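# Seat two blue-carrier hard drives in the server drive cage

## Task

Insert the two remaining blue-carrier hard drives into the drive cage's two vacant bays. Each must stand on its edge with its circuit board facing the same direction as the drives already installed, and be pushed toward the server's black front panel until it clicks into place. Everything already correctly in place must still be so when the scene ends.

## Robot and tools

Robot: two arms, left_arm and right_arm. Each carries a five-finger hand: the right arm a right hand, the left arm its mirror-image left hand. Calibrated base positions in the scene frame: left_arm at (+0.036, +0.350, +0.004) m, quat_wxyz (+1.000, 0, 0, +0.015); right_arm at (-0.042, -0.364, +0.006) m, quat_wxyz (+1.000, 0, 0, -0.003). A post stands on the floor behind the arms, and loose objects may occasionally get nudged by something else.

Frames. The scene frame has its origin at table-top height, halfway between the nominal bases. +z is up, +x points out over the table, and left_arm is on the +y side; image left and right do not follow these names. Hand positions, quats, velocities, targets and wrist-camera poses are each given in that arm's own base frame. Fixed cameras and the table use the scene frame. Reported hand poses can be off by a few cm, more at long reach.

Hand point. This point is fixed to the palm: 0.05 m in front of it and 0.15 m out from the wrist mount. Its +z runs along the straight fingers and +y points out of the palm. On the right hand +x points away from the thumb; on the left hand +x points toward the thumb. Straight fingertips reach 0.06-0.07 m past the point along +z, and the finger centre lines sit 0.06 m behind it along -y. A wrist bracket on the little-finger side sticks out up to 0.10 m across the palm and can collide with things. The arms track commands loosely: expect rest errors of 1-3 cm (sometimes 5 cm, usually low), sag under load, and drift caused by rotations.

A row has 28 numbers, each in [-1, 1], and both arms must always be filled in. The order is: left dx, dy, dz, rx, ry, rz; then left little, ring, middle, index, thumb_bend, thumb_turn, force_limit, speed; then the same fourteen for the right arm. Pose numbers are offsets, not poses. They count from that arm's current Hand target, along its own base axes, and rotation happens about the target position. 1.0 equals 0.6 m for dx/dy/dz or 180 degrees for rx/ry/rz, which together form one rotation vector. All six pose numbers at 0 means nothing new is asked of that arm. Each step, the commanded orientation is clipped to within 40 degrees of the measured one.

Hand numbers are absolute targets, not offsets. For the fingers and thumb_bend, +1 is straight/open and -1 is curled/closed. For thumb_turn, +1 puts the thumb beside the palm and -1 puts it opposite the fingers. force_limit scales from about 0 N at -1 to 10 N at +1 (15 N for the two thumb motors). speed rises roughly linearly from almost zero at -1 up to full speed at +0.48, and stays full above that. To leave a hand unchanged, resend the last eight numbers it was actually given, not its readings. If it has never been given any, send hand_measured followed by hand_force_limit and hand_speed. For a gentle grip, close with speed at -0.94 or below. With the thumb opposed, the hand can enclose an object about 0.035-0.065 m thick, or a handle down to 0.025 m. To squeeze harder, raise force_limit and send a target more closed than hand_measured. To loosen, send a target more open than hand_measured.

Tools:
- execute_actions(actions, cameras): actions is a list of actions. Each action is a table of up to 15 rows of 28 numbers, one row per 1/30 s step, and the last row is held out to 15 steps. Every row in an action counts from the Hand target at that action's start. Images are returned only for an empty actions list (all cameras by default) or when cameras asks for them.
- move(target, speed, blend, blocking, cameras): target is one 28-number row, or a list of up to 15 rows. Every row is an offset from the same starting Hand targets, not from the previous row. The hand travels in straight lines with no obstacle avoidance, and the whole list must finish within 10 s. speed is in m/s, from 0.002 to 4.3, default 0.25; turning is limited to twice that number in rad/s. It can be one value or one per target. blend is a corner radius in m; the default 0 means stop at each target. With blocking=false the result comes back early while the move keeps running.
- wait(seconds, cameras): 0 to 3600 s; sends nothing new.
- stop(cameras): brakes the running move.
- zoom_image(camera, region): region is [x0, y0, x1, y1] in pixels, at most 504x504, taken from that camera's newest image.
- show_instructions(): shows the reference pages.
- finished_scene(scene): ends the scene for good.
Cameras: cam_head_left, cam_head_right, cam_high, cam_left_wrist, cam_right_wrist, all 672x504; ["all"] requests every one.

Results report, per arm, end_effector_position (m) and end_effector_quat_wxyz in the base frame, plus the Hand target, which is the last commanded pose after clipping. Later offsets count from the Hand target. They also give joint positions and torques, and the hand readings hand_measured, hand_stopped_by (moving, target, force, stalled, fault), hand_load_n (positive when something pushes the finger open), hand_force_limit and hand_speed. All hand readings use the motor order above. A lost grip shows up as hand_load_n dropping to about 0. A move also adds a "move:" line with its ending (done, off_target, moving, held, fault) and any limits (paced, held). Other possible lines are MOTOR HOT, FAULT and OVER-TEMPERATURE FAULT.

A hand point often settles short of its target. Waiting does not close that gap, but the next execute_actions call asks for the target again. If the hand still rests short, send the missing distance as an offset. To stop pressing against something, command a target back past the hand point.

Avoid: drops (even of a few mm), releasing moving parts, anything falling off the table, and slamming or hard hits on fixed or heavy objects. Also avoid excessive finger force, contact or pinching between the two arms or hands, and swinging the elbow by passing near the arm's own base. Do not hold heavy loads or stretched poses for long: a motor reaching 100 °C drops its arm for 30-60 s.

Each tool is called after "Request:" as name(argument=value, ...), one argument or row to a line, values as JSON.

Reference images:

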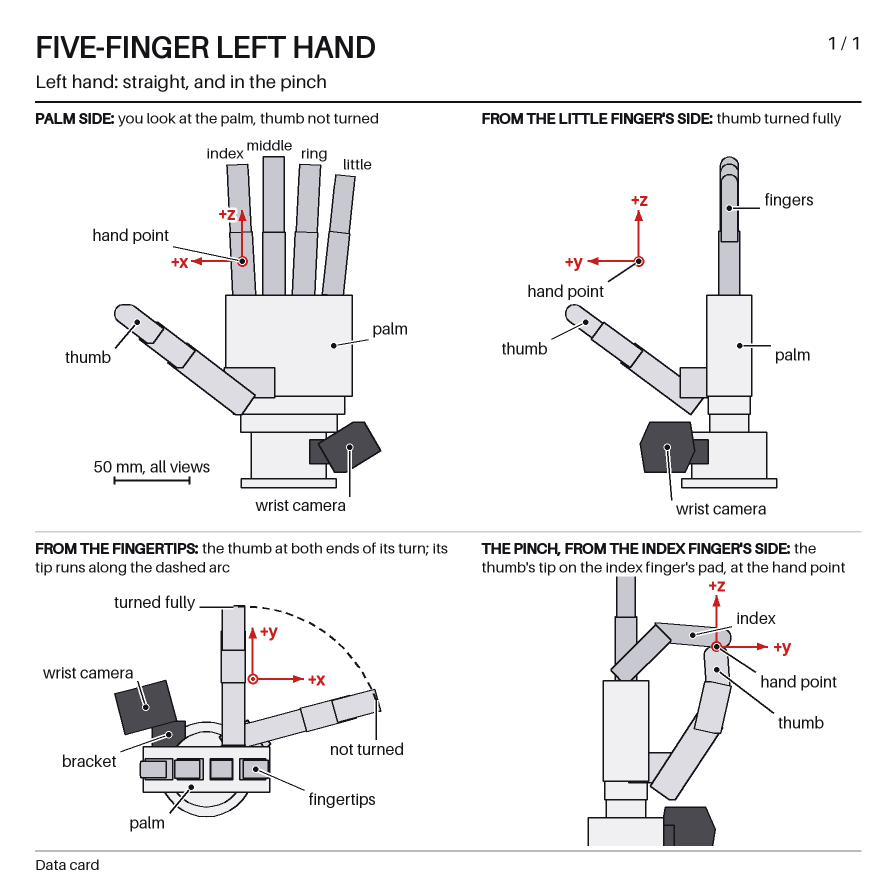

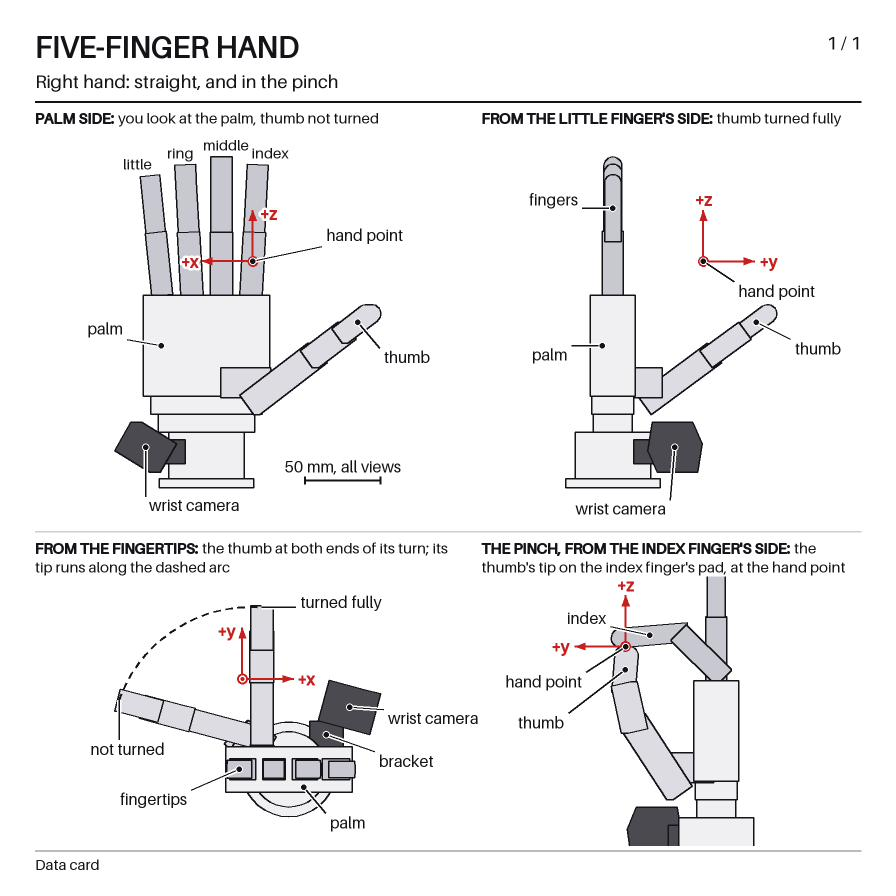

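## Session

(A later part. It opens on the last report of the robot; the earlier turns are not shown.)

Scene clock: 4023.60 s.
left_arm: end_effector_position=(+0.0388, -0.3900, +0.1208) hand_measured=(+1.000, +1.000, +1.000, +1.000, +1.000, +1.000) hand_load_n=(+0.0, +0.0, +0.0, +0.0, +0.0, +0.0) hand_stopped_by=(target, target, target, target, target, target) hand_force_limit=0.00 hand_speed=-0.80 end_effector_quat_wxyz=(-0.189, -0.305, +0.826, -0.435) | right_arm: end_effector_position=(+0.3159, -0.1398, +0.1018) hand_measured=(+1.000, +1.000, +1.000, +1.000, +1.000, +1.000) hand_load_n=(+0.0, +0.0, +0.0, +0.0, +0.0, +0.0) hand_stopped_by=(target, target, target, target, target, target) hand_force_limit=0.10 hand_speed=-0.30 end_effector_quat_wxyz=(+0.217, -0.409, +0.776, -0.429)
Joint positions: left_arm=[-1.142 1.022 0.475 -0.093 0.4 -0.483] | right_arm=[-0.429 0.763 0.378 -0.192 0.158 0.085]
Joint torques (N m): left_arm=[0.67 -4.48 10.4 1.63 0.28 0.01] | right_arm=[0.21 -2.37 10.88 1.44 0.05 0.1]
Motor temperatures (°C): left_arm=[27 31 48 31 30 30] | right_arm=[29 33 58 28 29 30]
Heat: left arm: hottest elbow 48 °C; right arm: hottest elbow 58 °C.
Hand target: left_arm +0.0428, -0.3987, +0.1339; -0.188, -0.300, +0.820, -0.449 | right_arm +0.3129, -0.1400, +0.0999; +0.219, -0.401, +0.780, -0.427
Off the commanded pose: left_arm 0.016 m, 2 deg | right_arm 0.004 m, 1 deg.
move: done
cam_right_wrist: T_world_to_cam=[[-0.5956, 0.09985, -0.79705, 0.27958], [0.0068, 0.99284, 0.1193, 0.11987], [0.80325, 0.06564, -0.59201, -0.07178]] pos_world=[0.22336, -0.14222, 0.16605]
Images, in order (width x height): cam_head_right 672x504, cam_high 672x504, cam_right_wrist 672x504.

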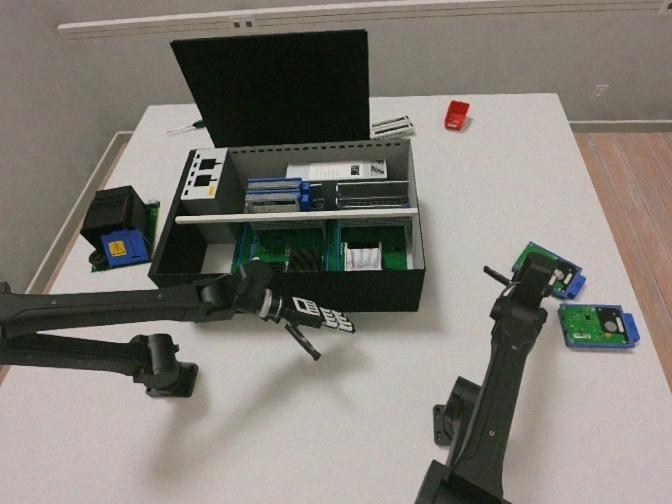

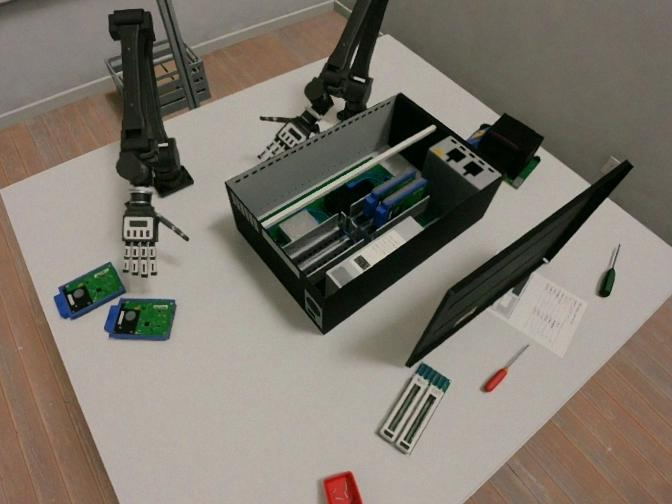

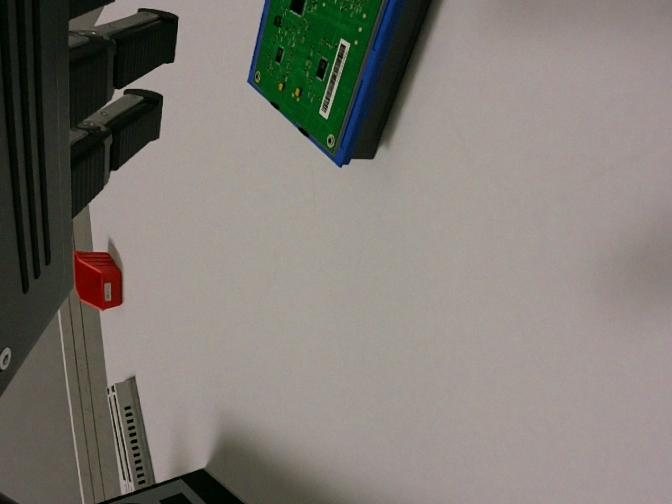

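Request:
move(
  target=[0,0,0,0,0,0,1,1,1,1,1,1,0,-0.8, -0.028,0.0017,-0.178,0,0,0,1,1,1,1,1,1,0.1,-0.3],
  speed=0.08,
  cameras=["cam_high","cam_right_wrist"],
)

Request:
zoom_image(
  camera="cam_high",
  region=[40, 220, 240, 370],
)

Scene clock: 4050.97 s.
left_arm: end_effector_position=(+0.0388, -0.3900, +0.1208) hand_measured=(+1.000, +1.000, +1.000, +1.000, +1.000, +1.000) hand_load_n=(+0.0, +0.0, +0.0, +0.0, +0.0, +0.0) hand_stopped_by=(target, target, target, target, target, target) hand_force_limit=0.00 hand_speed=-0.80 end_effector_quat_wxyz=(-0.189, -0.305, +0.826, -0.435) | right_arm: end_effector_position=(+0.2995, -0.1379, -0.0032) hand_measured=(+1.000, +1.000, +1.000, +1.000, +1.000, +1.000) hand_load_n=(+0.0, +0.0, +0.0, +0.0, +0.0, -0.5) hand_stopped_by=(target, target, target, target, target, target) hand_force_limit=0.10 hand_speed=-0.30 end_effector_quat_wxyz=(+0.221, -0.402, +0.779, -0.427)
Joint positions: left_arm=[-1.142 1.022 0.475 -0.093 0.4 -0.483] | right_arm=[-0.461 1.074 0.155 0.345 0.131 0.085]
Joint torques (N m): left_arm=[0.73 -4.48 10.4 1.65 0.28 0.01] | right_arm=[-0.5 -1.03 7.73 2.22 -0.06 0.02]
Motor temperatures (°C): left_arm=[27 31 48 31 30 30] | right_arm=[29 33 55 28 29 30]
Heat: left arm: hottest elbow 48 °C; right arm: hottest elbow 55 °C.
Hand target: left_arm +0.0428, -0.3987, +0.1339; -0.188, -0.300, +0.820, -0.449 | right_arm +0.2962, -0.1390, -0.0068; +0.219, -0.401, +0.780, -0.427
Off the commanded pose: left_arm 0.016 m, 2 deg | right_arm 0.005 m, 0 deg.
move: done
cam_right_wrist: T_world_to_cam=[[-0.58744, 0.11474, -0.8011, 0.18538], [0.01479, 0.99125, 0.13113, 0.12807], [0.80914, 0.06518, -0.584, -0.12268]] pos_world=[0.20627, -0.14023, 0.06007]

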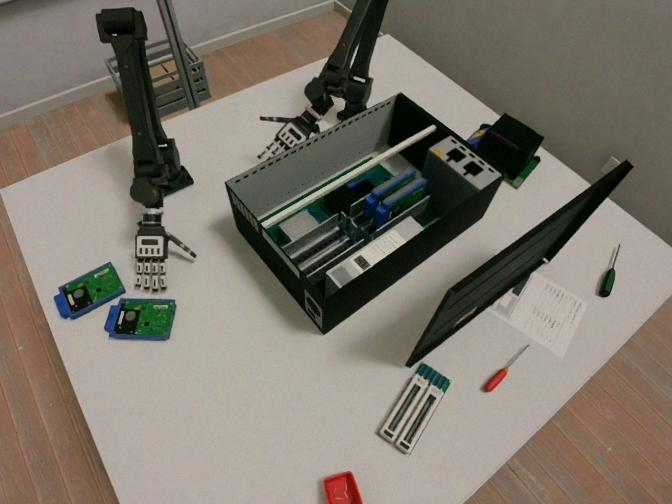

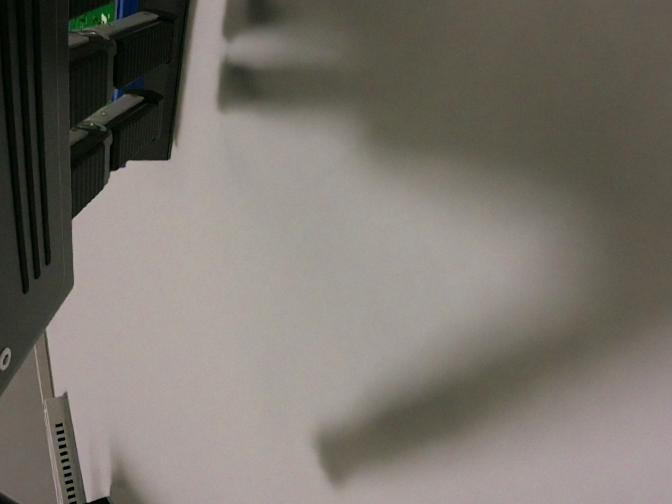

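Scaled by 2.520 from the camera's image (finer frame: 960x720).

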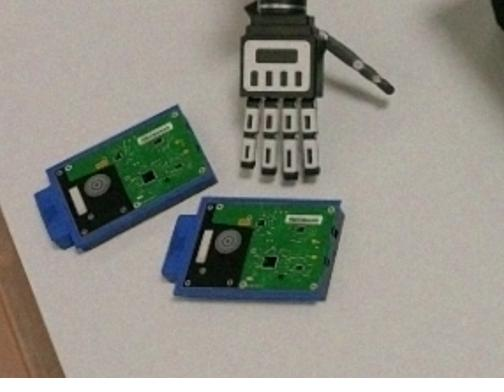

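Request:
move(
  target=[0,0,0,0,0,0,1,1,1,1,1,1,0,-0.8, 0.0933,-0.0683,-0.002,0,0,0,1,1,1,1,1,1,0.1,-0.3],
  speed=0.04,
  cameras=["cam_high","cam_right_wrist"],
)

Request:
zoom_image(
  camera="cam_high",
  region=[40, 220, 240, 370],
)

Scene clock: 4066.43 s.
left_arm: end_effector_position=(+0.0388, -0.3900, +0.1208) hand_measured=(+1.000, +1.000, +1.000, +1.000, +1.000, +1.000) hand_load_n=(+0.0, +0.0, +0.0, +0.0, +0.0, -0.5) hand_stopped_by=(target, target, target, target, target, target) hand_force_limit=0.00 hand_speed=-0.80 end_effector_quat_wxyz=(-0.189, -0.305, +0.826, -0.435) | right_arm: end_effector_position=(+0.3316, -0.1634, -0.0201) hand_measured=(+1.000, +1.000, +1.000, +1.000, +1.000, +1.000) hand_load_n=(+0.0, +0.0, +0.0, +0.0, +0.0, +0.0) hand_stopped_by=(target, target, target, target, target, target) hand_force_limit=0.10 hand_speed=-0.30 end_effector_quat_wxyz=(+0.214, -0.404, +0.789, -0.410)
Joint positions: left_arm=[-1.142 1.022 0.475 -0.093 0.4 -0.483] | right_arm=[-0.502 1.312 0.263 0.436 0.094 0.074]
Joint torques (N m): left_arm=[0.67 -4.48 10.37 1.63 0.28 0.01] | right_arm=[0.09 -3.78 11.6 1.96 -0.04 -0.14]
Heat: left arm: hottest elbow 48 °C; right arm: hottest elbow 53 °C.
Hand target: left_arm +0.0428, -0.3987, +0.1339; -0.188, -0.300, +0.820, -0.449 | right_arm +0.3522, -0.1799, -0.0080; +0.219, -0.402, +0.780, -0.427
Off the commanded pose: left_arm 0.016 m, 2 deg | right_arm 0.029 m, 2 deg.
move: off_target (right_arm)
cam_right_wrist: T_world_to_cam=[[-0.61103, 0.13941, -0.77923, 0.20598], [0.02278, 0.98706, 0.15874, 0.15229], [0.79128, 0.07924, -0.6063, -0.14909]] pos_world=[0.24036, -0.16722, 0.04594]

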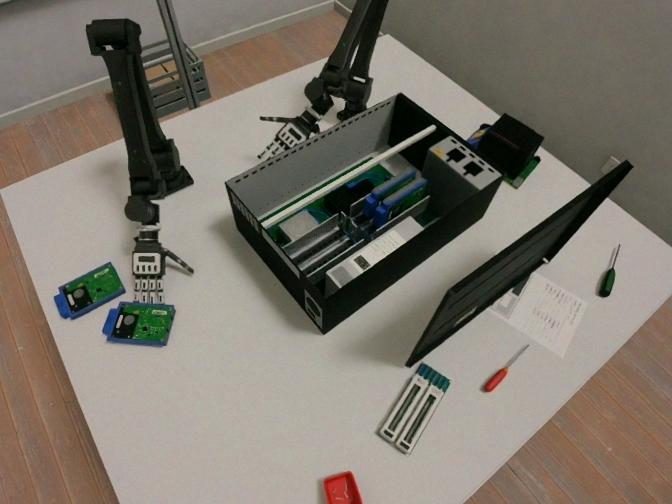

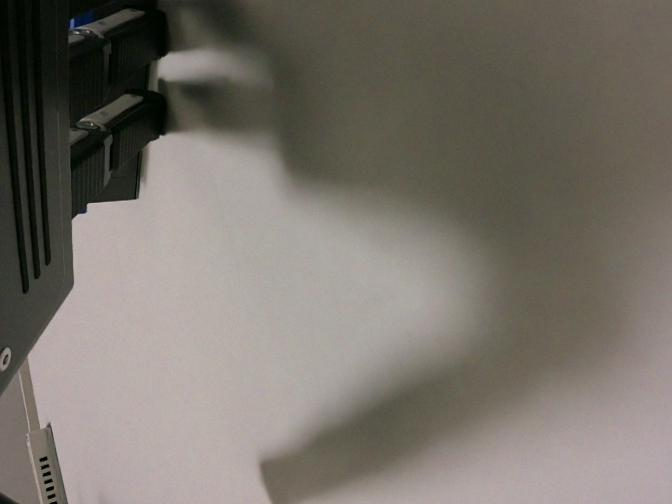

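Scaled by 2.520 from the camera's image (finer frame: 960x720).

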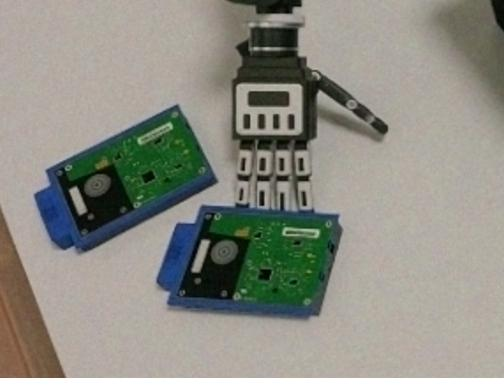

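Request:
zoom_image(
  camera="cam_high",
  region=[95, 270, 185, 355],
)

Request:
zoom_image(
  camera="cam_right_wrist",
  region=[0, 0, 240, 260],
)

Scaled by 5.600 from the camera's image (finer frame: 960x720).

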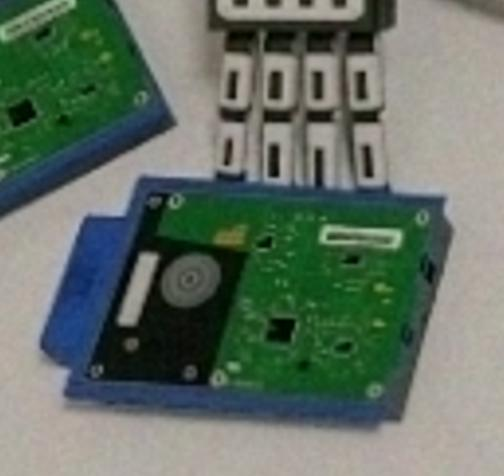

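Scaled by 1.938 from the camera's image (finer frame: 960x720).

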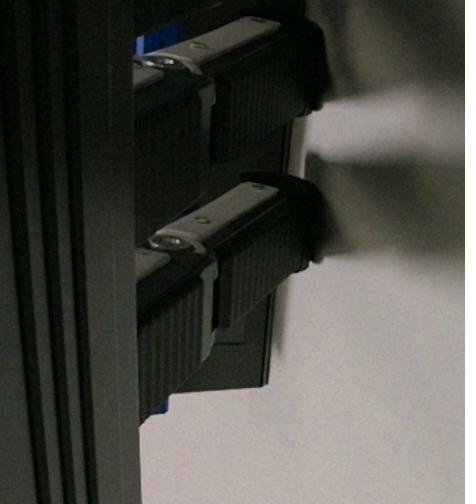

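Request:
move(
  target=[0,0,0,0,0,0,1,1,1,1,1,1,0,-0.8, 0.035,-0.026,0.025,0,0,0,1,1,1,1,1,1,0.1,-0.3],
  speed=0.04,
  cameras=["cam_high"],
)

Request:
zoom_image(
  camera="cam_high",
  region=[95, 270, 185, 355],
)

Scene clock: 4112.93 s.
left_arm: end_effector_position=(+0.0388, -0.3900, +0.1208) hand_measured=(+1.000, +1.000, +1.000, +1.000, +1.000, +1.000) hand_load_n=(+0.0, +0.0, +0.0, +0.0, +0.0, -0.5) hand_stopped_by=(target, target, target, target, target, target) hand_force_limit=0.00 hand_speed=-0.80 end_effector_quat_wxyz=(-0.189, -0.305, +0.826, -0.435) | right_arm: end_effector_position=(+0.3461, -0.1746, -0.0140) hand_measured=(+1.000, +1.000, +1.000, +1.000, +1.000, +1.000) hand_load_n=(+0.0, +0.0, -1.5, +0.0, +0.0, +0.0) hand_stopped_by=(target, target, target, target, target, target) hand_force_limit=0.10 hand_speed=-0.30 end_effector_quat_wxyz=(+0.210, -0.407, +0.792, -0.403)
Joint positions: left_arm=[-1.142 1.022 0.475 -0.093 0.4 -0.483] | right_arm=[-0.514 1.33 0.326 0.375 0.084 0.067]
Joint torques (N m): left_arm=[0.73 -4.48 10.4 1.63 0.28 0.01] | right_arm=[-0.62 -4.89 13.31 1.52 0.01 -0.08]
Heat: left arm: hottest elbow 48 °C; right arm: hottest elbow 52 °C.
Hand target: left_arm +0.0428, -0.3987, +0.1339; -0.188, -0.300, +0.820, -0.449 | right_arm +0.3730, -0.1955, +0.0068; +0.219, -0.401, +0.780, -0.427
Off the commanded pose: left_arm 0.016 m, 2 deg | right_arm 0.040 m, 3 deg.
move: off_target (right_arm)

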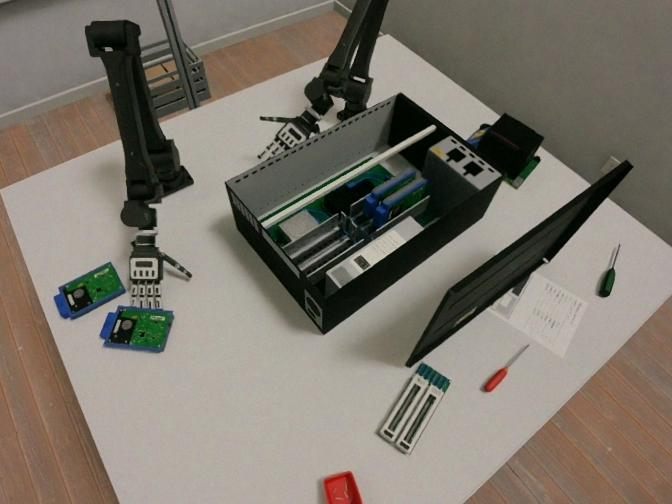

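Scaled by 5.600 from the camera's image (finer frame: 960x720).

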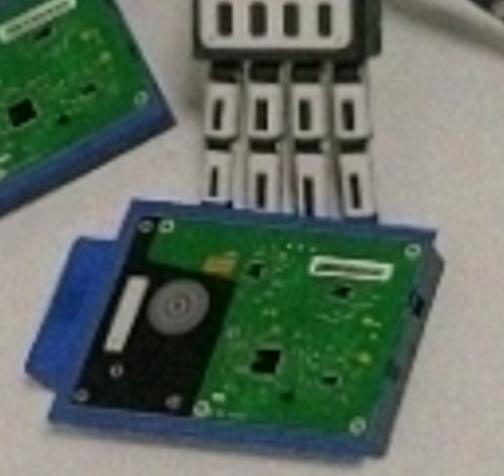

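Request:
move(
  target=[
    [0,0,0,0,0,0,1,1,1,1,1,1,0,-0.8, -0.04,0.03,0.0,0,0,0,1,1,1,1,1,1,0.1,-0.3],
    [0,0,0,0,0,0,1,1,1,1,1,1,0,-0.8, -0.04,0.03,0.15,0,0,0,1,1,1,1,1,1,0.1,-0.3],
    [0,0,0,0,0,0,1,1,1,1,1,1,0,-0.8, 0.0167,-0.2525,0.17,0,0,-0.0244,0.9,0.9,0.9,0.65,0.8,-0.85,0.1,-0.3],
  ],
  speed=0.12,
  blend=0.01,
  cameras=["cam_high","cam_right_wrist"],
)

Scene clock: 4140.57 s.
left_arm: end_effector_position=(+0.0388, -0.3900, +0.1208) hand_measured=(+1.000, +1.000, +1.000, +1.000, +1.000, +1.000) hand_load_n=(+0.0, +0.5, +0.0, +0.0, +0.0, +0.0) hand_stopped_by=(target, target, target, target, target, target) hand_force_limit=0.00 hand_speed=-0.80 end_effector_quat_wxyz=(-0.189, -0.305, +0.826, -0.435) | right_arm: end_effector_position=(+0.3650, -0.3236, +0.0841) hand_measured=(+0.900, +0.900, +0.900, +0.650, +0.800, -0.850) hand_load_n=(+0.0, +0.0, +0.0, +0.0, +0.0, +0.0) hand_stopped_by=(target, target, target, target, target, target) hand_force_limit=0.10 hand_speed=-0.30 end_effector_quat_wxyz=(+0.196, -0.372, +0.811, -0.408)
Joint positions: left_arm=[-1.142 1.022 0.475 -0.093 0.4 -0.483] | right_arm=[-0.822 1.337 0.711 -0.01 -0.105 -0.058]
Joint torques (N m): left_arm=[0.67 -4.42 10.39 1.63 0.28 0.01] | right_arm=[-0.09 -6.36 15.84 2 -0.13 -0.1]
Heat: left arm: hottest elbow 48 °C; right arm: hottest elbow 52 °C.
Hand target: left_arm +0.0428, -0.3987, +0.1339; -0.188, -0.300, +0.820, -0.449 | right_arm +0.3831, -0.3470, +0.1089; +0.203, -0.371, +0.795, -0.435
Off the commanded pose: left_arm 0.016 m, 2 deg | right_arm 0.039 m, 4 deg.
move: off_target (right_arm); target 3's new numbers were sent with right_arm's hand 0.038 m and 4 deg from that target
cam_right_wrist: T_world_to_cam=[[-0.60615, 0.20561, -0.76831, 0.34858], [0.10522, 0.97825, 0.17878, 0.25845], [0.78836, 0.02753, -0.6146, -0.11468]] pos_world=[0.27451, -0.32134, 0.15113]

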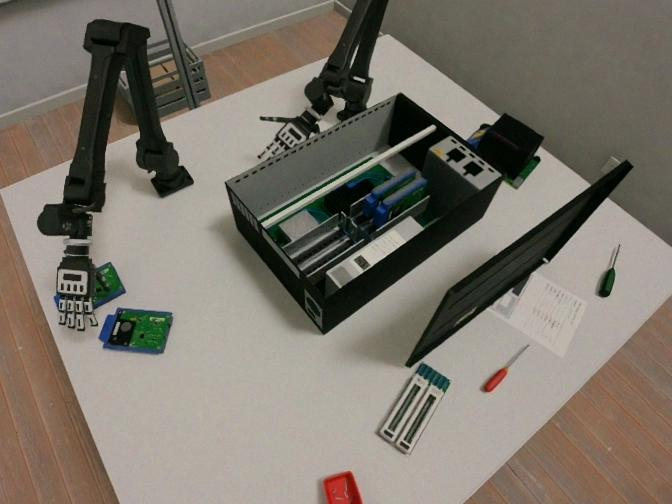

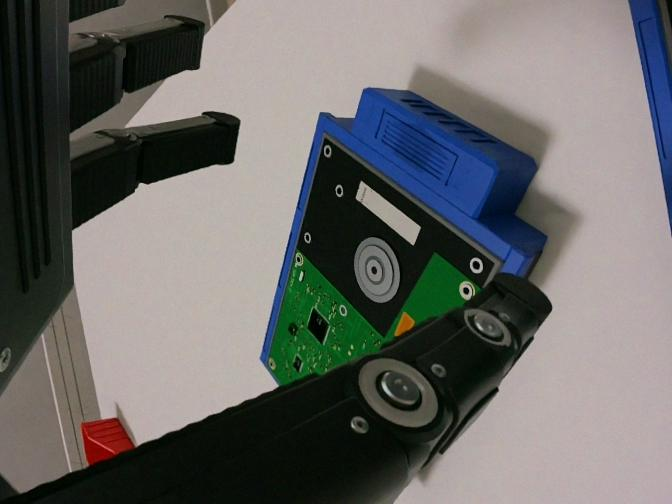

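Request:
move(
  target=[0,0,0,0,0,0,1,1,1,1,1,1,0,-0.8, -0.001,0.003,-0.09,0,0,0,0.9,0.9,0.9,0.65,0.8,-0.85,0.1,-0.3],
  speed=0.08,
  cameras=["cam_right_wrist"],
)

Scene clock: 4160.03 s.
left_arm: end_effector_position=(+0.0388, -0.3900, +0.1208) hand_measured=(+1.000, +1.000, +1.000, +1.000, +1.000, +1.000) hand_load_n=(+0.0, +0.0, +0.0, +0.0, +0.0, +0.0) hand_stopped_by=(target, target, target, target, target, target) hand_force_limit=0.00 hand_speed=-0.80 end_effector_quat_wxyz=(-0.189, -0.305, +0.826, -0.435) | right_arm: end_effector_position=(+0.3852, -0.3453, +0.0617) hand_measured=(+0.900, +0.900, +0.900, +0.650, +0.800, -0.850) hand_load_n=(+0.0, +0.0, +0.0, +0.0, +0.0, +0.0) hand_stopped_by=(target, target, target, target, target, target) hand_force_limit=0.10 hand_speed=-0.30 end_effector_quat_wxyz=(+0.206, -0.367, +0.796, -0.435)
Joint positions: left_arm=[-1.142 1.022 0.475 -0.093 0.4 -0.483] | right_arm=[-0.822 1.452 0.711 0.171 -0.105 -0.058]
Joint torques (N m): left_arm=[0.73 -4.48 10.36 1.63 0.28 0] | right_arm=[0.79 -8.94 8.92 2.07 -0.1 -0.07]
Motor temperatures (°C): left_arm=[27 31 48 31 30 30] | right_arm=[29 32 56 28 29 30]
Heat: left arm: hottest elbow 48 °C; right arm: hottest elbow 56 °C.
Hand target: left_arm +0.0428, -0.3987, +0.1339; -0.188, -0.300, +0.820, -0.449 | right_arm +0.3825, -0.3452, +0.0548; +0.203, -0.371, +0.795, -0.435
Off the commanded pose: left_arm 0.016 m, 2 deg | right_arm 0.007 m, 1 deg.
move: done
cam_right_wrist: T_world_to_cam=[[-0.57123, 0.1681, -0.8034, 0.32387], [0.09829, 0.98577, 0.13637, 0.28956], [0.81489, -0.00107, -0.57962, -0.16601]] pos_world=[0.29182, -0.34006, 0.12448]

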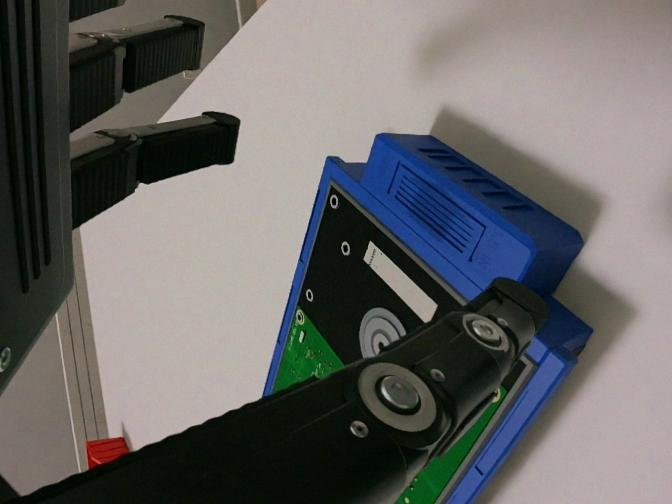

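Request:
move(
  target=[0,0,0,0,0,0,1,1,1,1,1,1,0,-0.8, -0.0117,0.009,-0.052,0,0,0,0.9,0.9,0.9,0.65,0.8,-0.85,0.1,-0.3],
  speed=0.05,
  cameras=["cam_right_wrist"],
)

Scene clock: 4174.73 s.
left_arm: end_effector_position=(+0.0388, -0.3900, +0.1208) hand_measured=(+1.000, +1.000, +1.000, +1.000, +1.000, +1.000) hand_load_n=(+0.0, +0.0, +0.0, +0.0, -0.5, +0.0) hand_stopped_by=(target, target, target, target, target, target) hand_force_limit=0.00 hand_speed=-0.80 end_effector_quat_wxyz=(-0.189, -0.305, +0.826, -0.435) | right_arm: end_effector_position=(+0.3793, -0.3385, +0.0296) hand_measured=(+0.900, +0.900, +0.900, +0.650, +0.800, -0.850) hand_load_n=(+0.0, +0.0, +0.0, +0.0, +0.0, +0.0) hand_stopped_by=(target, target, target, target, target, target) hand_force_limit=0.10 hand_speed=-0.30 end_effector_quat_wxyz=(+0.206, -0.367, +0.796, -0.434)
Joint positions: left_arm=[-1.142 1.022 0.475 -0.093 0.4 -0.483] | right_arm=[-0.822 1.509 0.656 0.281 -0.106 -0.058]
Joint torques (N m): left_arm=[0.67 -4.48 10.39 1.62 0.28 0.01] | right_arm=[0.09 -9.29 8.4 2.39 -0.15 -0.2]
Heat: left arm: hottest elbow 48 °C; right arm: hottest elbow 54 °C.
Hand target: left_arm +0.0428, -0.3987, +0.1339; -0.188, -0.300, +0.820, -0.449 | right_arm +0.3755, -0.3398, +0.0237; +0.203, -0.371, +0.795, -0.435
Off the commanded pose: left_arm 0.016 m, 2 deg | right_arm 0.007 m, 1 deg.
move: done
cam_right_wrist: T_world_to_cam=[[-0.57179, 0.16871, -0.80287, 0.29398], [0.09709, 0.98567, 0.13797, 0.28806], [0.81463, 0.00094, -0.57998, -0.17897]] pos_world=[0.28592, -0.33336, 0.09248]

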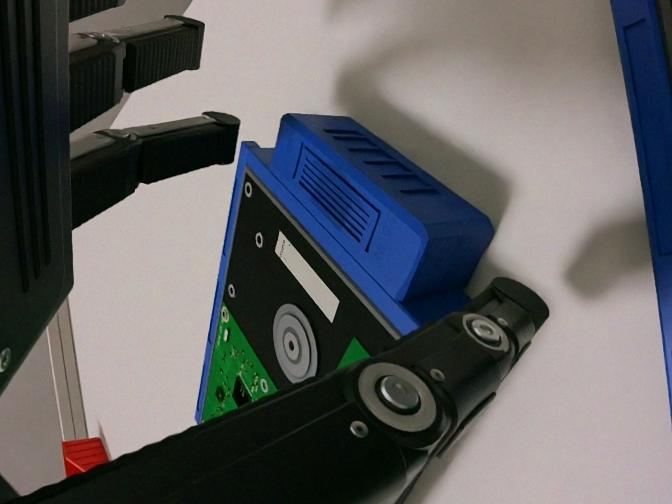

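Request:
move(
  target=[0,0,0,0,0,0,1,1,1,1,1,1,0,-0.8, 0.0028,-0.0133,-0.031,0,0,0,0.9,0.9,0.9,0.65,0.8,-0.85,0.1,-0.3],
  speed=0.04,
  cameras=["cam_right_wrist"],
)

Scene clock: 4212.43 s.
left_arm: end_effector_position=(+0.0388, -0.3900, +0.1208) hand_measured=(+1.000, +1.000, +1.000, +1.000, +1.000, +1.000) hand_load_n=(+0.0, +0.0, +0.0, +0.0, +0.0, +0.0) hand_stopped_by=(target, target, target, target, target, target) hand_force_limit=0.00 hand_speed=-0.80 end_effector_quat_wxyz=(-0.189, -0.305, +0.826, -0.435) | right_arm: end_effector_position=(+0.3807, -0.3443, +0.0110) hand_measured=(+0.900, +0.900, +0.900, +0.650, +0.800, -0.850) hand_load_n=(+0.0, +0.0, +0.0, +0.0, +0.0, +0.5) hand_stopped_by=(target, target, target, target, target, target) hand_force_limit=0.10 hand_speed=-0.30 end_effector_quat_wxyz=(+0.208, -0.368, +0.796, -0.434)
Joint positions: left_arm=[-1.142 1.022 0.475 -0.093 0.4 -0.483] | right_arm=[-0.831 1.572 0.656 0.344 -0.118 -0.061]
Joint torques (N m): left_arm=[0.67 -4.48 10.39 1.65 0.28 0.01] | right_arm=[0.62 -8.64 8.09 2.25 -0.11 -0.13]
Motor temperatures (°C): left_arm=[27 31 48 31 30 30] | right_arm=[29 33 50 28 29 30]
Heat: left arm: hottest elbow 48 °C; right arm: hottest elbow 50 °C.
Hand target: left_arm +0.0428, -0.3987, +0.1339; -0.188, -0.300, +0.820, -0.449 | right_arm +0.3772, -0.3478, +0.0051; +0.203, -0.371, +0.795, -0.435
Off the commanded pose: left_arm 0.016 m, 2 deg | right_arm 0.008 m, 1 deg.
move: done
cam_right_wrist: T_world_to_cam=[[-0.57021, 0.1688, -0.80397, 0.28028], [0.09456, 0.98564, 0.13988, 0.29722], [0.81604, 0.00374, -0.57798, -0.19045]] pos_world=[0.28712, -0.33955, 0.07369]

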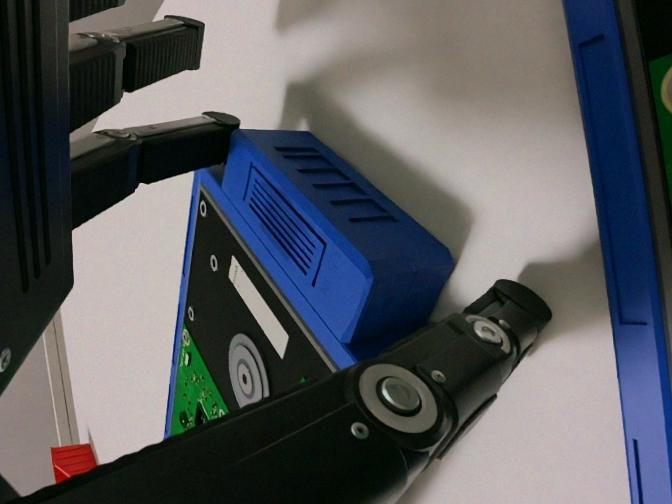

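Request:
execute_actions(
  actions=[
    [[0,0,0,0,0,0,1,1,1,1,1,1,0,-0.8, 0,0,0,0,0,0,0.9,0.9,0.9,0.1,0.3,-0.85,-0.4,-0.92]],
    [[0,0,0,0,0,0,1,1,1,1,1,1,0,-0.8, 0,0,0,0,0,0,0.9,0.9,0.9,0.1,0.3,-0.85,-0.4,-0.92]],
    [[0,0,0,0,0,0,1,1,1,1,1,1,0,-0.8, 0,0,0,0,0,0,0.9,0.9,0.9,0.1,0.3,-0.85,-0.4,-0.92]],
    [[0,0,0,0,0,0,1,1,1,1,1,1,0,-0.8, 0,0,0,0,0,0,0.9,0.9,0.9,0.1,0.3,-0.85,-0.4,-0.92]],
    [[0,0,0,0,0,0,1,1,1,1,1,1,0,-0.8, 0,0,0,0,0,0,0.9,0.9,0.9,0.1,0.3,-0.85,-0.4,-0.92]],
  ],
  cameras=["cam_right_wrist"],
)

Request:
execute_actions(
  actions=[
    [[0,0,0,0,0,0,1,1,1,1,1,1,0,-0.8, 0,0,0,0,0,0,0.9,0.9,0.9,-0.1,0.1,-0.85,1,-0.92]],
    [[0,0,0,0,0,0,1,1,1,1,1,1,0,-0.8, 0,0,0,0,0,0,0.9,0.9,0.9,-0.1,0.1,-0.85,1,-0.92]],
    [[0,0,0,0,0,0,1,1,1,1,1,1,0,-0.8, 0,0,0,0,0,0,0.9,0.9,0.9,-0.1,0.1,-0.85,1,-0.92]],
  ],
)

Scene clock: 4226.93 s.
left_arm: end_effector_position=(+0.0388, -0.3900, +0.1208) hand_measured=(+1.000, +1.000, +1.000, +1.000, +1.000, +1.000) hand_load_n=(-0.5, +0.0, +0.0, +0.0, +0.0, +0.0) hand_stopped_by=(target, target, target, target, target, target) hand_force_limit=0.00 hand_speed=-0.80 end_effector_quat_wxyz=(-0.189, -0.305, +0.826, -0.435) | right_arm: end_effector_position=(+0.3819, -0.3460, +0.0125) hand_measured=(+0.900, +0.900, +0.900, +0.412, +0.658, -0.850) hand_load_n=(+0.0, +0.0, +0.0, +4.0, +4.5, +0.5) hand_stopped_by=(target, target, target, force, force, target) hand_force_limit=-0.40 hand_speed=-0.92 end_effector_quat_wxyz=(+0.209, -0.367, +0.794, -0.438)
Joint positions: left_arm=[-1.142 1.022 0.475 -0.093 0.4 -0.483] | right_arm=[-0.832 1.573 0.656 0.355 -0.118 -0.062]
Joint torques (N m): left_arm=[0.67 -4.42 10.39 1.63 0.28 0.01] | right_arm=[0.03 -8.47 8.53 1.4 -0.03 -0.12]
Heat: left arm: hottest elbow 48 °C; right arm: hottest elbow 49 °C.
Hand target: left_arm +0.0428, -0.3987, +0.1339; -0.188, -0.300, +0.820, -0.449 | right_arm +0.3773, -0.3477, +0.0051; +0.203, -0.371, +0.795, -0.435
Off the commanded pose: left_arm 0.016 m, 2 deg | right_arm 0.009 m, 1 deg.
Step readings (end_effector_position of left_arm | right_arm):
0: (+0.0388, -0.3900, +0.1208) | (+0.3808, -0.3444, +0.0111)
1: (+0.0388, -0.3900, +0.1208) | (+0.3808, -0.3444, +0.0111)
2: (+0.0388, -0.3900, +0.1208) | (+0.3808, -0.3444, +0.0111)
4: (+0.0388, -0.3900, +0.1208) | (+0.3808, -0.3444, +0.0111)
8: (+0.0388, -0.3900, +0.1208) | (+0.3807, -0.3444, +0.0109)
15: (+0.0388, -0.3900, +0.1208) | (+0.3807, -0.3444, +0.0107)
16: (+0.0388, -0.3900, +0.1208) | (+0.3806, -0.3443, +0.0105)
17: (+0.0388, -0.3900, +0.1208) | (+0.3808, -0.3445, +0.0107)
19: (+0.0388, -0.3900, +0.1208) | (+0.3810, -0.3448, +0.0111)
23: (+0.0388, -0.3900, +0.1208) | (+0.3813, -0.3451, +0.0115)
30: (+0.0388, -0.3900, +0.1208) | (+0.3817, -0.3458, +0.0122)
31: (+0.0388, -0.3900, +0.1208) | (+0.3818, -0.3458, +0.0123)
32: (+0.0388, -0.3900, +0.1208) | (+0.3818, -0.3459, +0.0124)
34: (+0.0388, -0.3900, +0.1208) | (+0.3819, -0.3460, +0.0125)
38: (+0.0388, -0.3900, +0.1208) | (+0.3819, -0.3460, +0.0125)
45: (+0.0388, -0.3900, +0.1208) | (+0.3819, -0.3460, +0.0125)
46: (+0.0388, -0.3900, +0.1208) | (+0.3819, -0.3460, +0.0125)
47: (+0.0388, -0.3900, +0.1208) | (+0.3819, -0.3460, +0.0125)
49: (+0.0388, -0.3900, +0.1208) | (+0.3819, -0.3460, +0.0125)
53: (+0.0388, -0.3900, +0.1208) | (+0.3819, -0.3460, +0.0125)
60: (+0.0388, -0.3900, +0.1208) | (+0.3819, -0.3460, +0.0125)
61: (+0.0388, -0.3900, +0.1208) | (+0.3819, -0.3460, +0.0125)
62: (+0.0388, -0.3900, +0.1208) | (+0.3819, -0.3460, +0.0125)
64: (+0.0388, -0.3900, +0.1208) | (+0.3819, -0.3460, +0.0125)
68: (+0.0388, -0.3900, +0.1208) | (+0.3819, -0.3460, +0.0125)
75: (+0.0388, -0.3900, +0.1208) | (+0.3819, -0.3460, +0.0125)
cam_right_wrist: T_world_to_cam=[[-0.56512, 0.16253, -0.80884, 0.27842], [0.09373, 0.9867, 0.13278, 0.29933], [0.81967, -0.00078, -0.57284, -0.19354]] pos_world=[0.28792, -0.34076, 0.07459]

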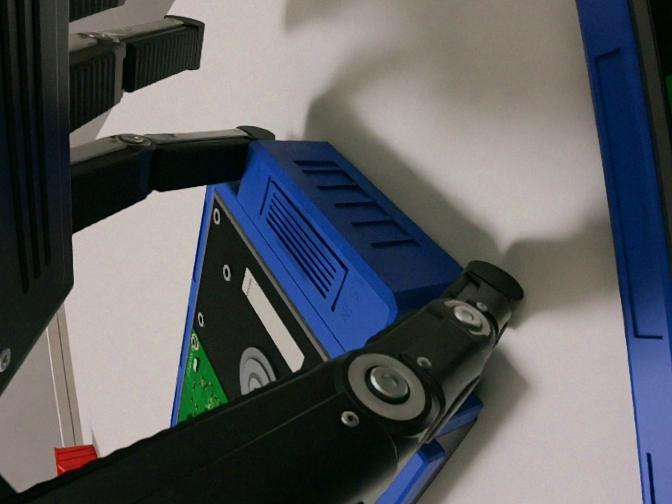

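Scene clock: 4228.63 s.
left_arm: end_effector_position=(+0.0388, -0.3900, +0.1208) hand_measured=(+1.000, +1.000, +1.000, +1.000, +1.000, +1.000) hand_load_n=(+0.0, +0.0, +0.0, +0.0, +0.0, +0.0) hand_stopped_by=(target, target, target, target, target, target) hand_force_limit=0.00 hand_speed=-0.80 end_effector_quat_wxyz=(-0.189, -0.305, +0.826, -0.435) | right_arm: end_effector_position=(+0.3820, -0.3461, +0.0126) hand_measured=(+0.900, +0.900, +0.900, +0.372, +0.582, -0.850) hand_load_n=(+0.0, +0.0, +0.0, +13.0, +14.5, +0.0) hand_stopped_by=(target, target, target, force, force, target) hand_force_limit=1.00 hand_speed=-0.92 end_effector_quat_wxyz=(+0.209, -0.367, +0.794, -0.438)
Joint positions: left_arm=[-1.142 1.022 0.475 -0.093 0.4 -0.483] | right_arm=[-0.832 1.573 0.656 0.356 -0.118 -0.062]
Joint torques (N m): left_arm=[0.73 -4.48 10.39 1.65 0.28 0.01] | right_arm=[-0.26 -9 8.23 1.57 -0.07 -0.18]
Heat: left arm: hottest elbow 48 °C; right arm: hottest elbow 49 °C.
Hand target: left_arm +0.0428, -0.3987, +0.1339; -0.188, -0.300, +0.820, -0.449 | right_arm +0.3772, -0.3477, +0.0050; +0.203, -0.371, +0.795, -0.435
Off the commanded pose: left_arm 0.016 m, 2 deg | right_arm 0.009 m, 1 deg.
Step readings (end_effector_position of left_arm | right_arm):
0: (+0.0388, -0.3900, +0.1208) | (+0.3819, -0.3460, +0.0125)
1: (+0.0388, -0.3900, +0.1208) | (+0.3819, -0.3460, +0.0125)
2: (+0.0388, -0.3900, +0.1208) | (+0.3819, -0.3460, +0.0125)
4: (+0.0388, -0.3900, +0.1208) | (+0.3819, -0.3460, +0.0125)
8: (+0.0388, -0.3900, +0.1208) | (+0.3820, -0.3461, +0.0126)
15: (+0.0388, -0.3900, +0.1208) | (+0.3820, -0.3461, +0.0126)
16: (+0.0388, -0.3900, +0.1208) | (+0.3820, -0.3461, +0.0126)
17: (+0.0388, -0.3900, +0.1208) | (+0.3820, -0.3461, +0.0126)
19: (+0.0388, -0.3900, +0.1208) | (+0.3820, -0.3461, +0.0126)
23: (+0.0388, -0.3900, +0.1208) | (+0.3820, -0.3461, +0.0126)
30: (+0.0388, -0.3900, +0.1208) | (+0.3820, -0.3461, +0.0126)
31: (+0.0388, -0.3900, +0.1208) | (+0.3820, -0.3461, +0.0126)
32: (+0.0388, -0.3900, +0.1208) | (+0.3820, -0.3461, +0.0126)
34: (+0.0388, -0.3900, +0.1208) | (+0.3820, -0.3461, +0.0126)
38: (+0.0388, -0.3900, +0.1208) | (+0.3820, -0.3461, +0.0126)
45: (+0.0388, -0.3900, +0.1208) | (+0.3820, -0.3461, +0.0126)

Request:
move(
  target=[
    [0,0,0,0,0,0,1,1,1,1,1,1,0,-0.8, 0.0197,0.0163,0.13,-0.0633,0.0541,0,0.9,0.9,0.9,-0.1,0.1,-0.85,1,-0.92],
    [0,0,0,0,0,0,1,1,1,1,1,1,0,-0.8, 0.0423,0.0428,0.19,-0.1267,0.1082,0,0.9,0.9,0.9,-0.1,0.1,-0.85,1,-0.92],
    [0,0,0,0,0,0,1,1,1,1,1,1,0,-0.8, 0.0745,0.0803,0.2367,-0.19,0.1623,0,0.9,0.9,0.9,-0.1,0.1,-0.85,1,-0.92],
  ],
  speed=0.05,
  blend=0.01,
  cameras=["cam_high","cam_right_wrist"],
)

Scene clock: 4254.97 s.
left_arm: end_effector_position=(+0.0388, -0.3900, +0.1208) hand_measured=(+1.000, +1.000, +1.000, +1.000, +1.000, +1.000) hand_load_n=(+0.0, +0.0, +0.0, +0.0, +0.0, +0.0) hand_stopped_by=(target, target, target, target, target, target) hand_force_limit=0.00 hand_speed=-0.80 end_effector_quat_wxyz=(-0.189, -0.305, +0.826, -0.435) | right_arm: end_effector_position=(+0.3925, -0.2893, +0.1101) hand_measured=(+0.900, +0.900, +0.900, +0.372, +0.582, -0.850) hand_load_n=(+0.0, +0.0, +0.0, +12.0, +13.0, +1.0) hand_stopped_by=(target, target, target, force, force, target) hand_force_limit=1.00 hand_speed=-0.92 end_effector_quat_wxyz=(-0.126, -0.520, +0.671, -0.514)
Joint positions: left_arm=[-1.142 1.022 0.475 -0.093 0.4 -0.483] | right_arm=[-0.379 1.374 0.753 0.019 0.678 -0.493]
Joint torques (N m): left_arm=[0.67 -4.48 10.37 1.63 0.28 0.01] | right_arm=[0.26 -9.52 17.14 1.37 0.6 -0.27]
Heat: left arm: hottest elbow 48 °C; right arm: hottest elbow 50 °C.
Hand target: left_arm +0.0428, -0.3987, +0.1339; -0.188, -0.300, +0.820, -0.449 | right_arm +0.4220, -0.2995, +0.1473; -0.118, -0.510, +0.658, -0.541
Off the commanded pose: left_arm 0.016 m, 2 deg | right_arm 0.048 m, 4 deg.
move: off_target (right_arm)
cam_right_wrist: T_world_to_cam=[[-0.91742, -0.18177, -0.35398, 0.34271], [-0.00708, 0.89688, -0.44221, 0.30628], [0.39786, -0.40319, -0.8241, -0.0695]] pos_world=[0.34423, -0.24042, 0.19948]

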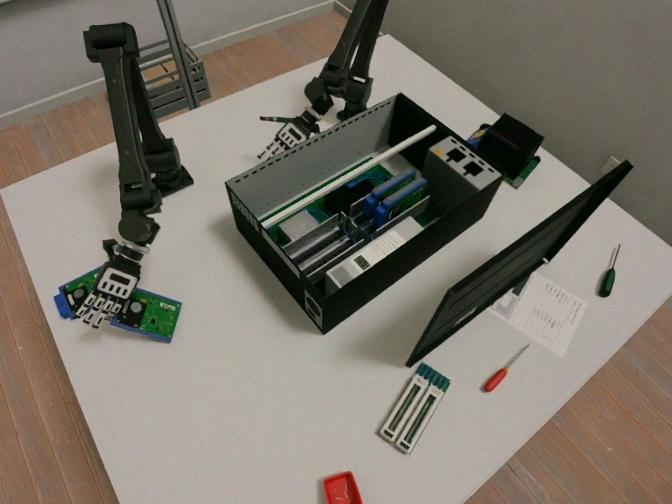

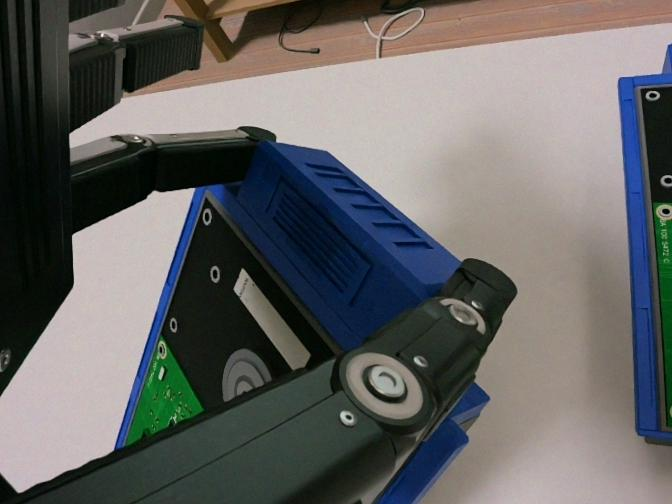

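Request:
zoom_image(
  camera="cam_high",
  region=[95, 265, 195, 355],
)

Scaled by 5.040 from the camera's image (finer frame: 960x720).

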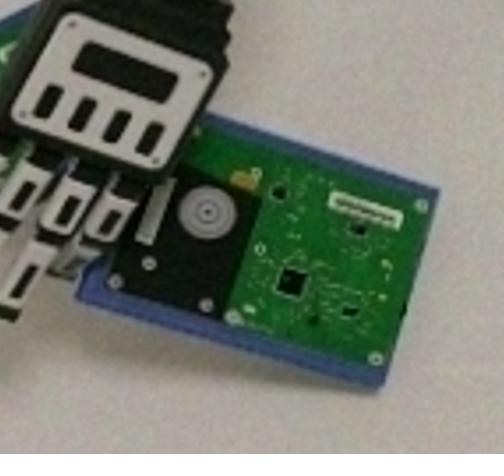

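Request:
move(
  target=[
    [0,0,0,0,0,0,1,1,1,1,1,1,0,-0.8, 0.03,0.0625,0.0378,-0.0633,0.0541,0,0.9,0.9,0.9,-0.1,0.1,-0.85,1,-0.92],
    [0,0,0,0,0,0,1,1,1,1,1,1,0,-0.8, 0.0633,0.1158,0.0412,-0.1267,0.1082,0,0.9,0.9,0.9,-0.1,0.1,-0.85,1,-0.92],
  ],
  speed=0.05,
  blend=0.01,
  cameras=["cam_high","cam_right_wrist","cam_head_right"],
)

Request:
zoom_image(
  camera="cam_high",
  region=[95, 225, 215, 355],
)

Scene clock: 4298.33 s.
left_arm: end_effector_position=(+0.0388, -0.3900, +0.1208) hand_measured=(+1.000, +1.000, +1.000, +1.000, +1.000, +1.000) hand_load_n=(+0.0, +0.0, -0.5, +0.0, +0.0, +0.0) hand_stopped_by=(target, target, target, target, target, target) hand_force_limit=0.00 hand_speed=-0.80 end_effector_quat_wxyz=(-0.189, -0.305, +0.826, -0.435) | right_arm: end_effector_position=(+0.4352, -0.2315, +0.1511) hand_measured=(+0.900, +0.900, +0.900, +0.372, +0.582, -0.850) hand_load_n=(+0.0, +0.0, +0.0, +11.0, +13.5, +1.0) hand_stopped_by=(target, target, target, force, force, target) hand_force_limit=1.00 hand_speed=-0.92 end_effector_quat_wxyz=(+0.335, +0.571, -0.511, +0.549)
Joint positions: left_arm=[-1.142 1.022 0.475 -0.093 0.4 -0.483] | right_arm=[-0.091 1.551 0.827 0.282 1.152 -0.979]
Joint torques (N m): left_arm=[0.67 -4.42 10.4 1.62 0.28 0.01] | right_arm=[1.73 -10.34 14.71 1.77 0.39 -0.32]
Heat: left arm: hottest elbow 48 °C; right arm: hottest elbow 53 °C.
Hand target: left_arm +0.0428, -0.3987, +0.1339; -0.188, -0.300, +0.820, -0.449 | right_arm +0.4600, -0.2301, +0.1719; +0.325, +0.560, -0.509, +0.566
Off the commanded pose: left_arm 0.016 m, 2 deg | right_arm 0.032 m, 3 deg.
move: off_target (right_arm)
cam_right_wrist: T_world_to_cam=[[-0.95988, -0.27132, 0.07082, 0.34039], [-0.23508, 0.64093, -0.73072, 0.35646], [0.15287, -0.71805, -0.679, -0.01768]] pos_world=[0.41324, -0.14881, 0.22436]
Images, in order (width x height): cam_head_right 672x504, cam_high 672x504, cam_right_wrist 672x504.

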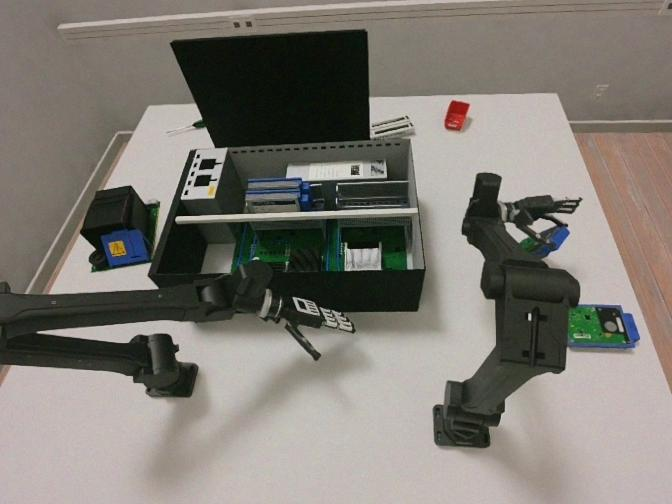

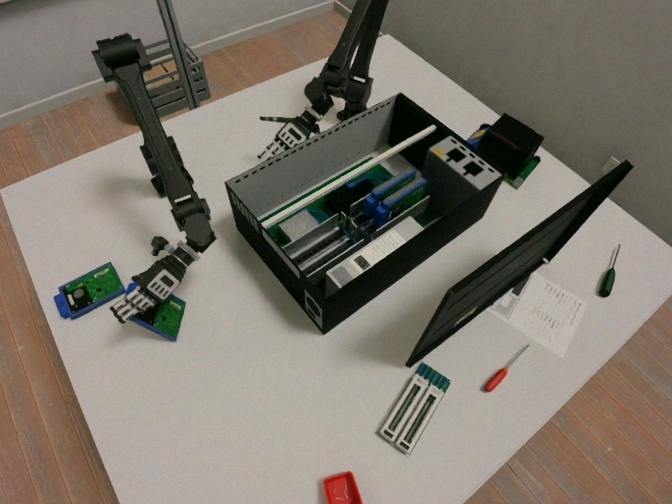

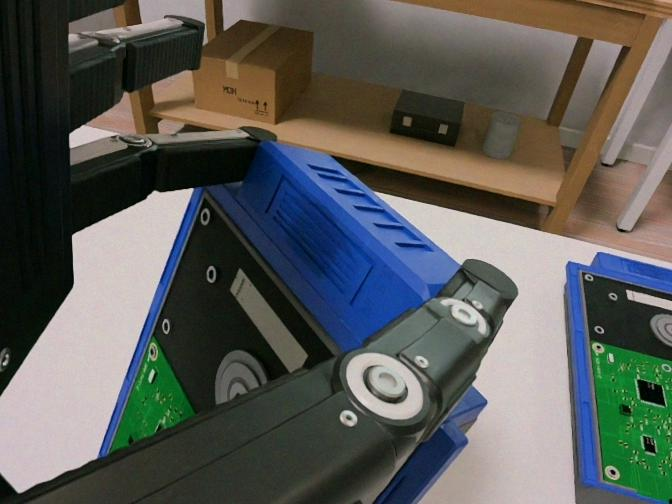

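Scaled by 3.877 from the camera's image (finer frame: 960x720).

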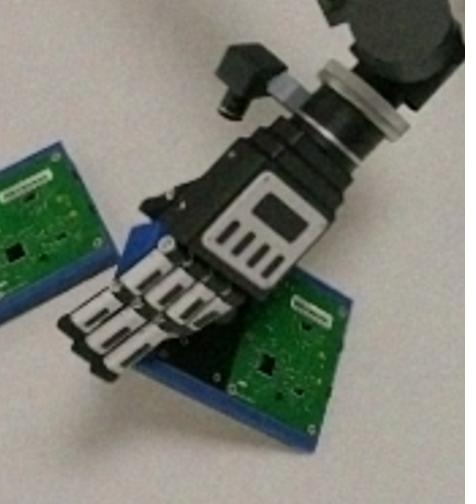

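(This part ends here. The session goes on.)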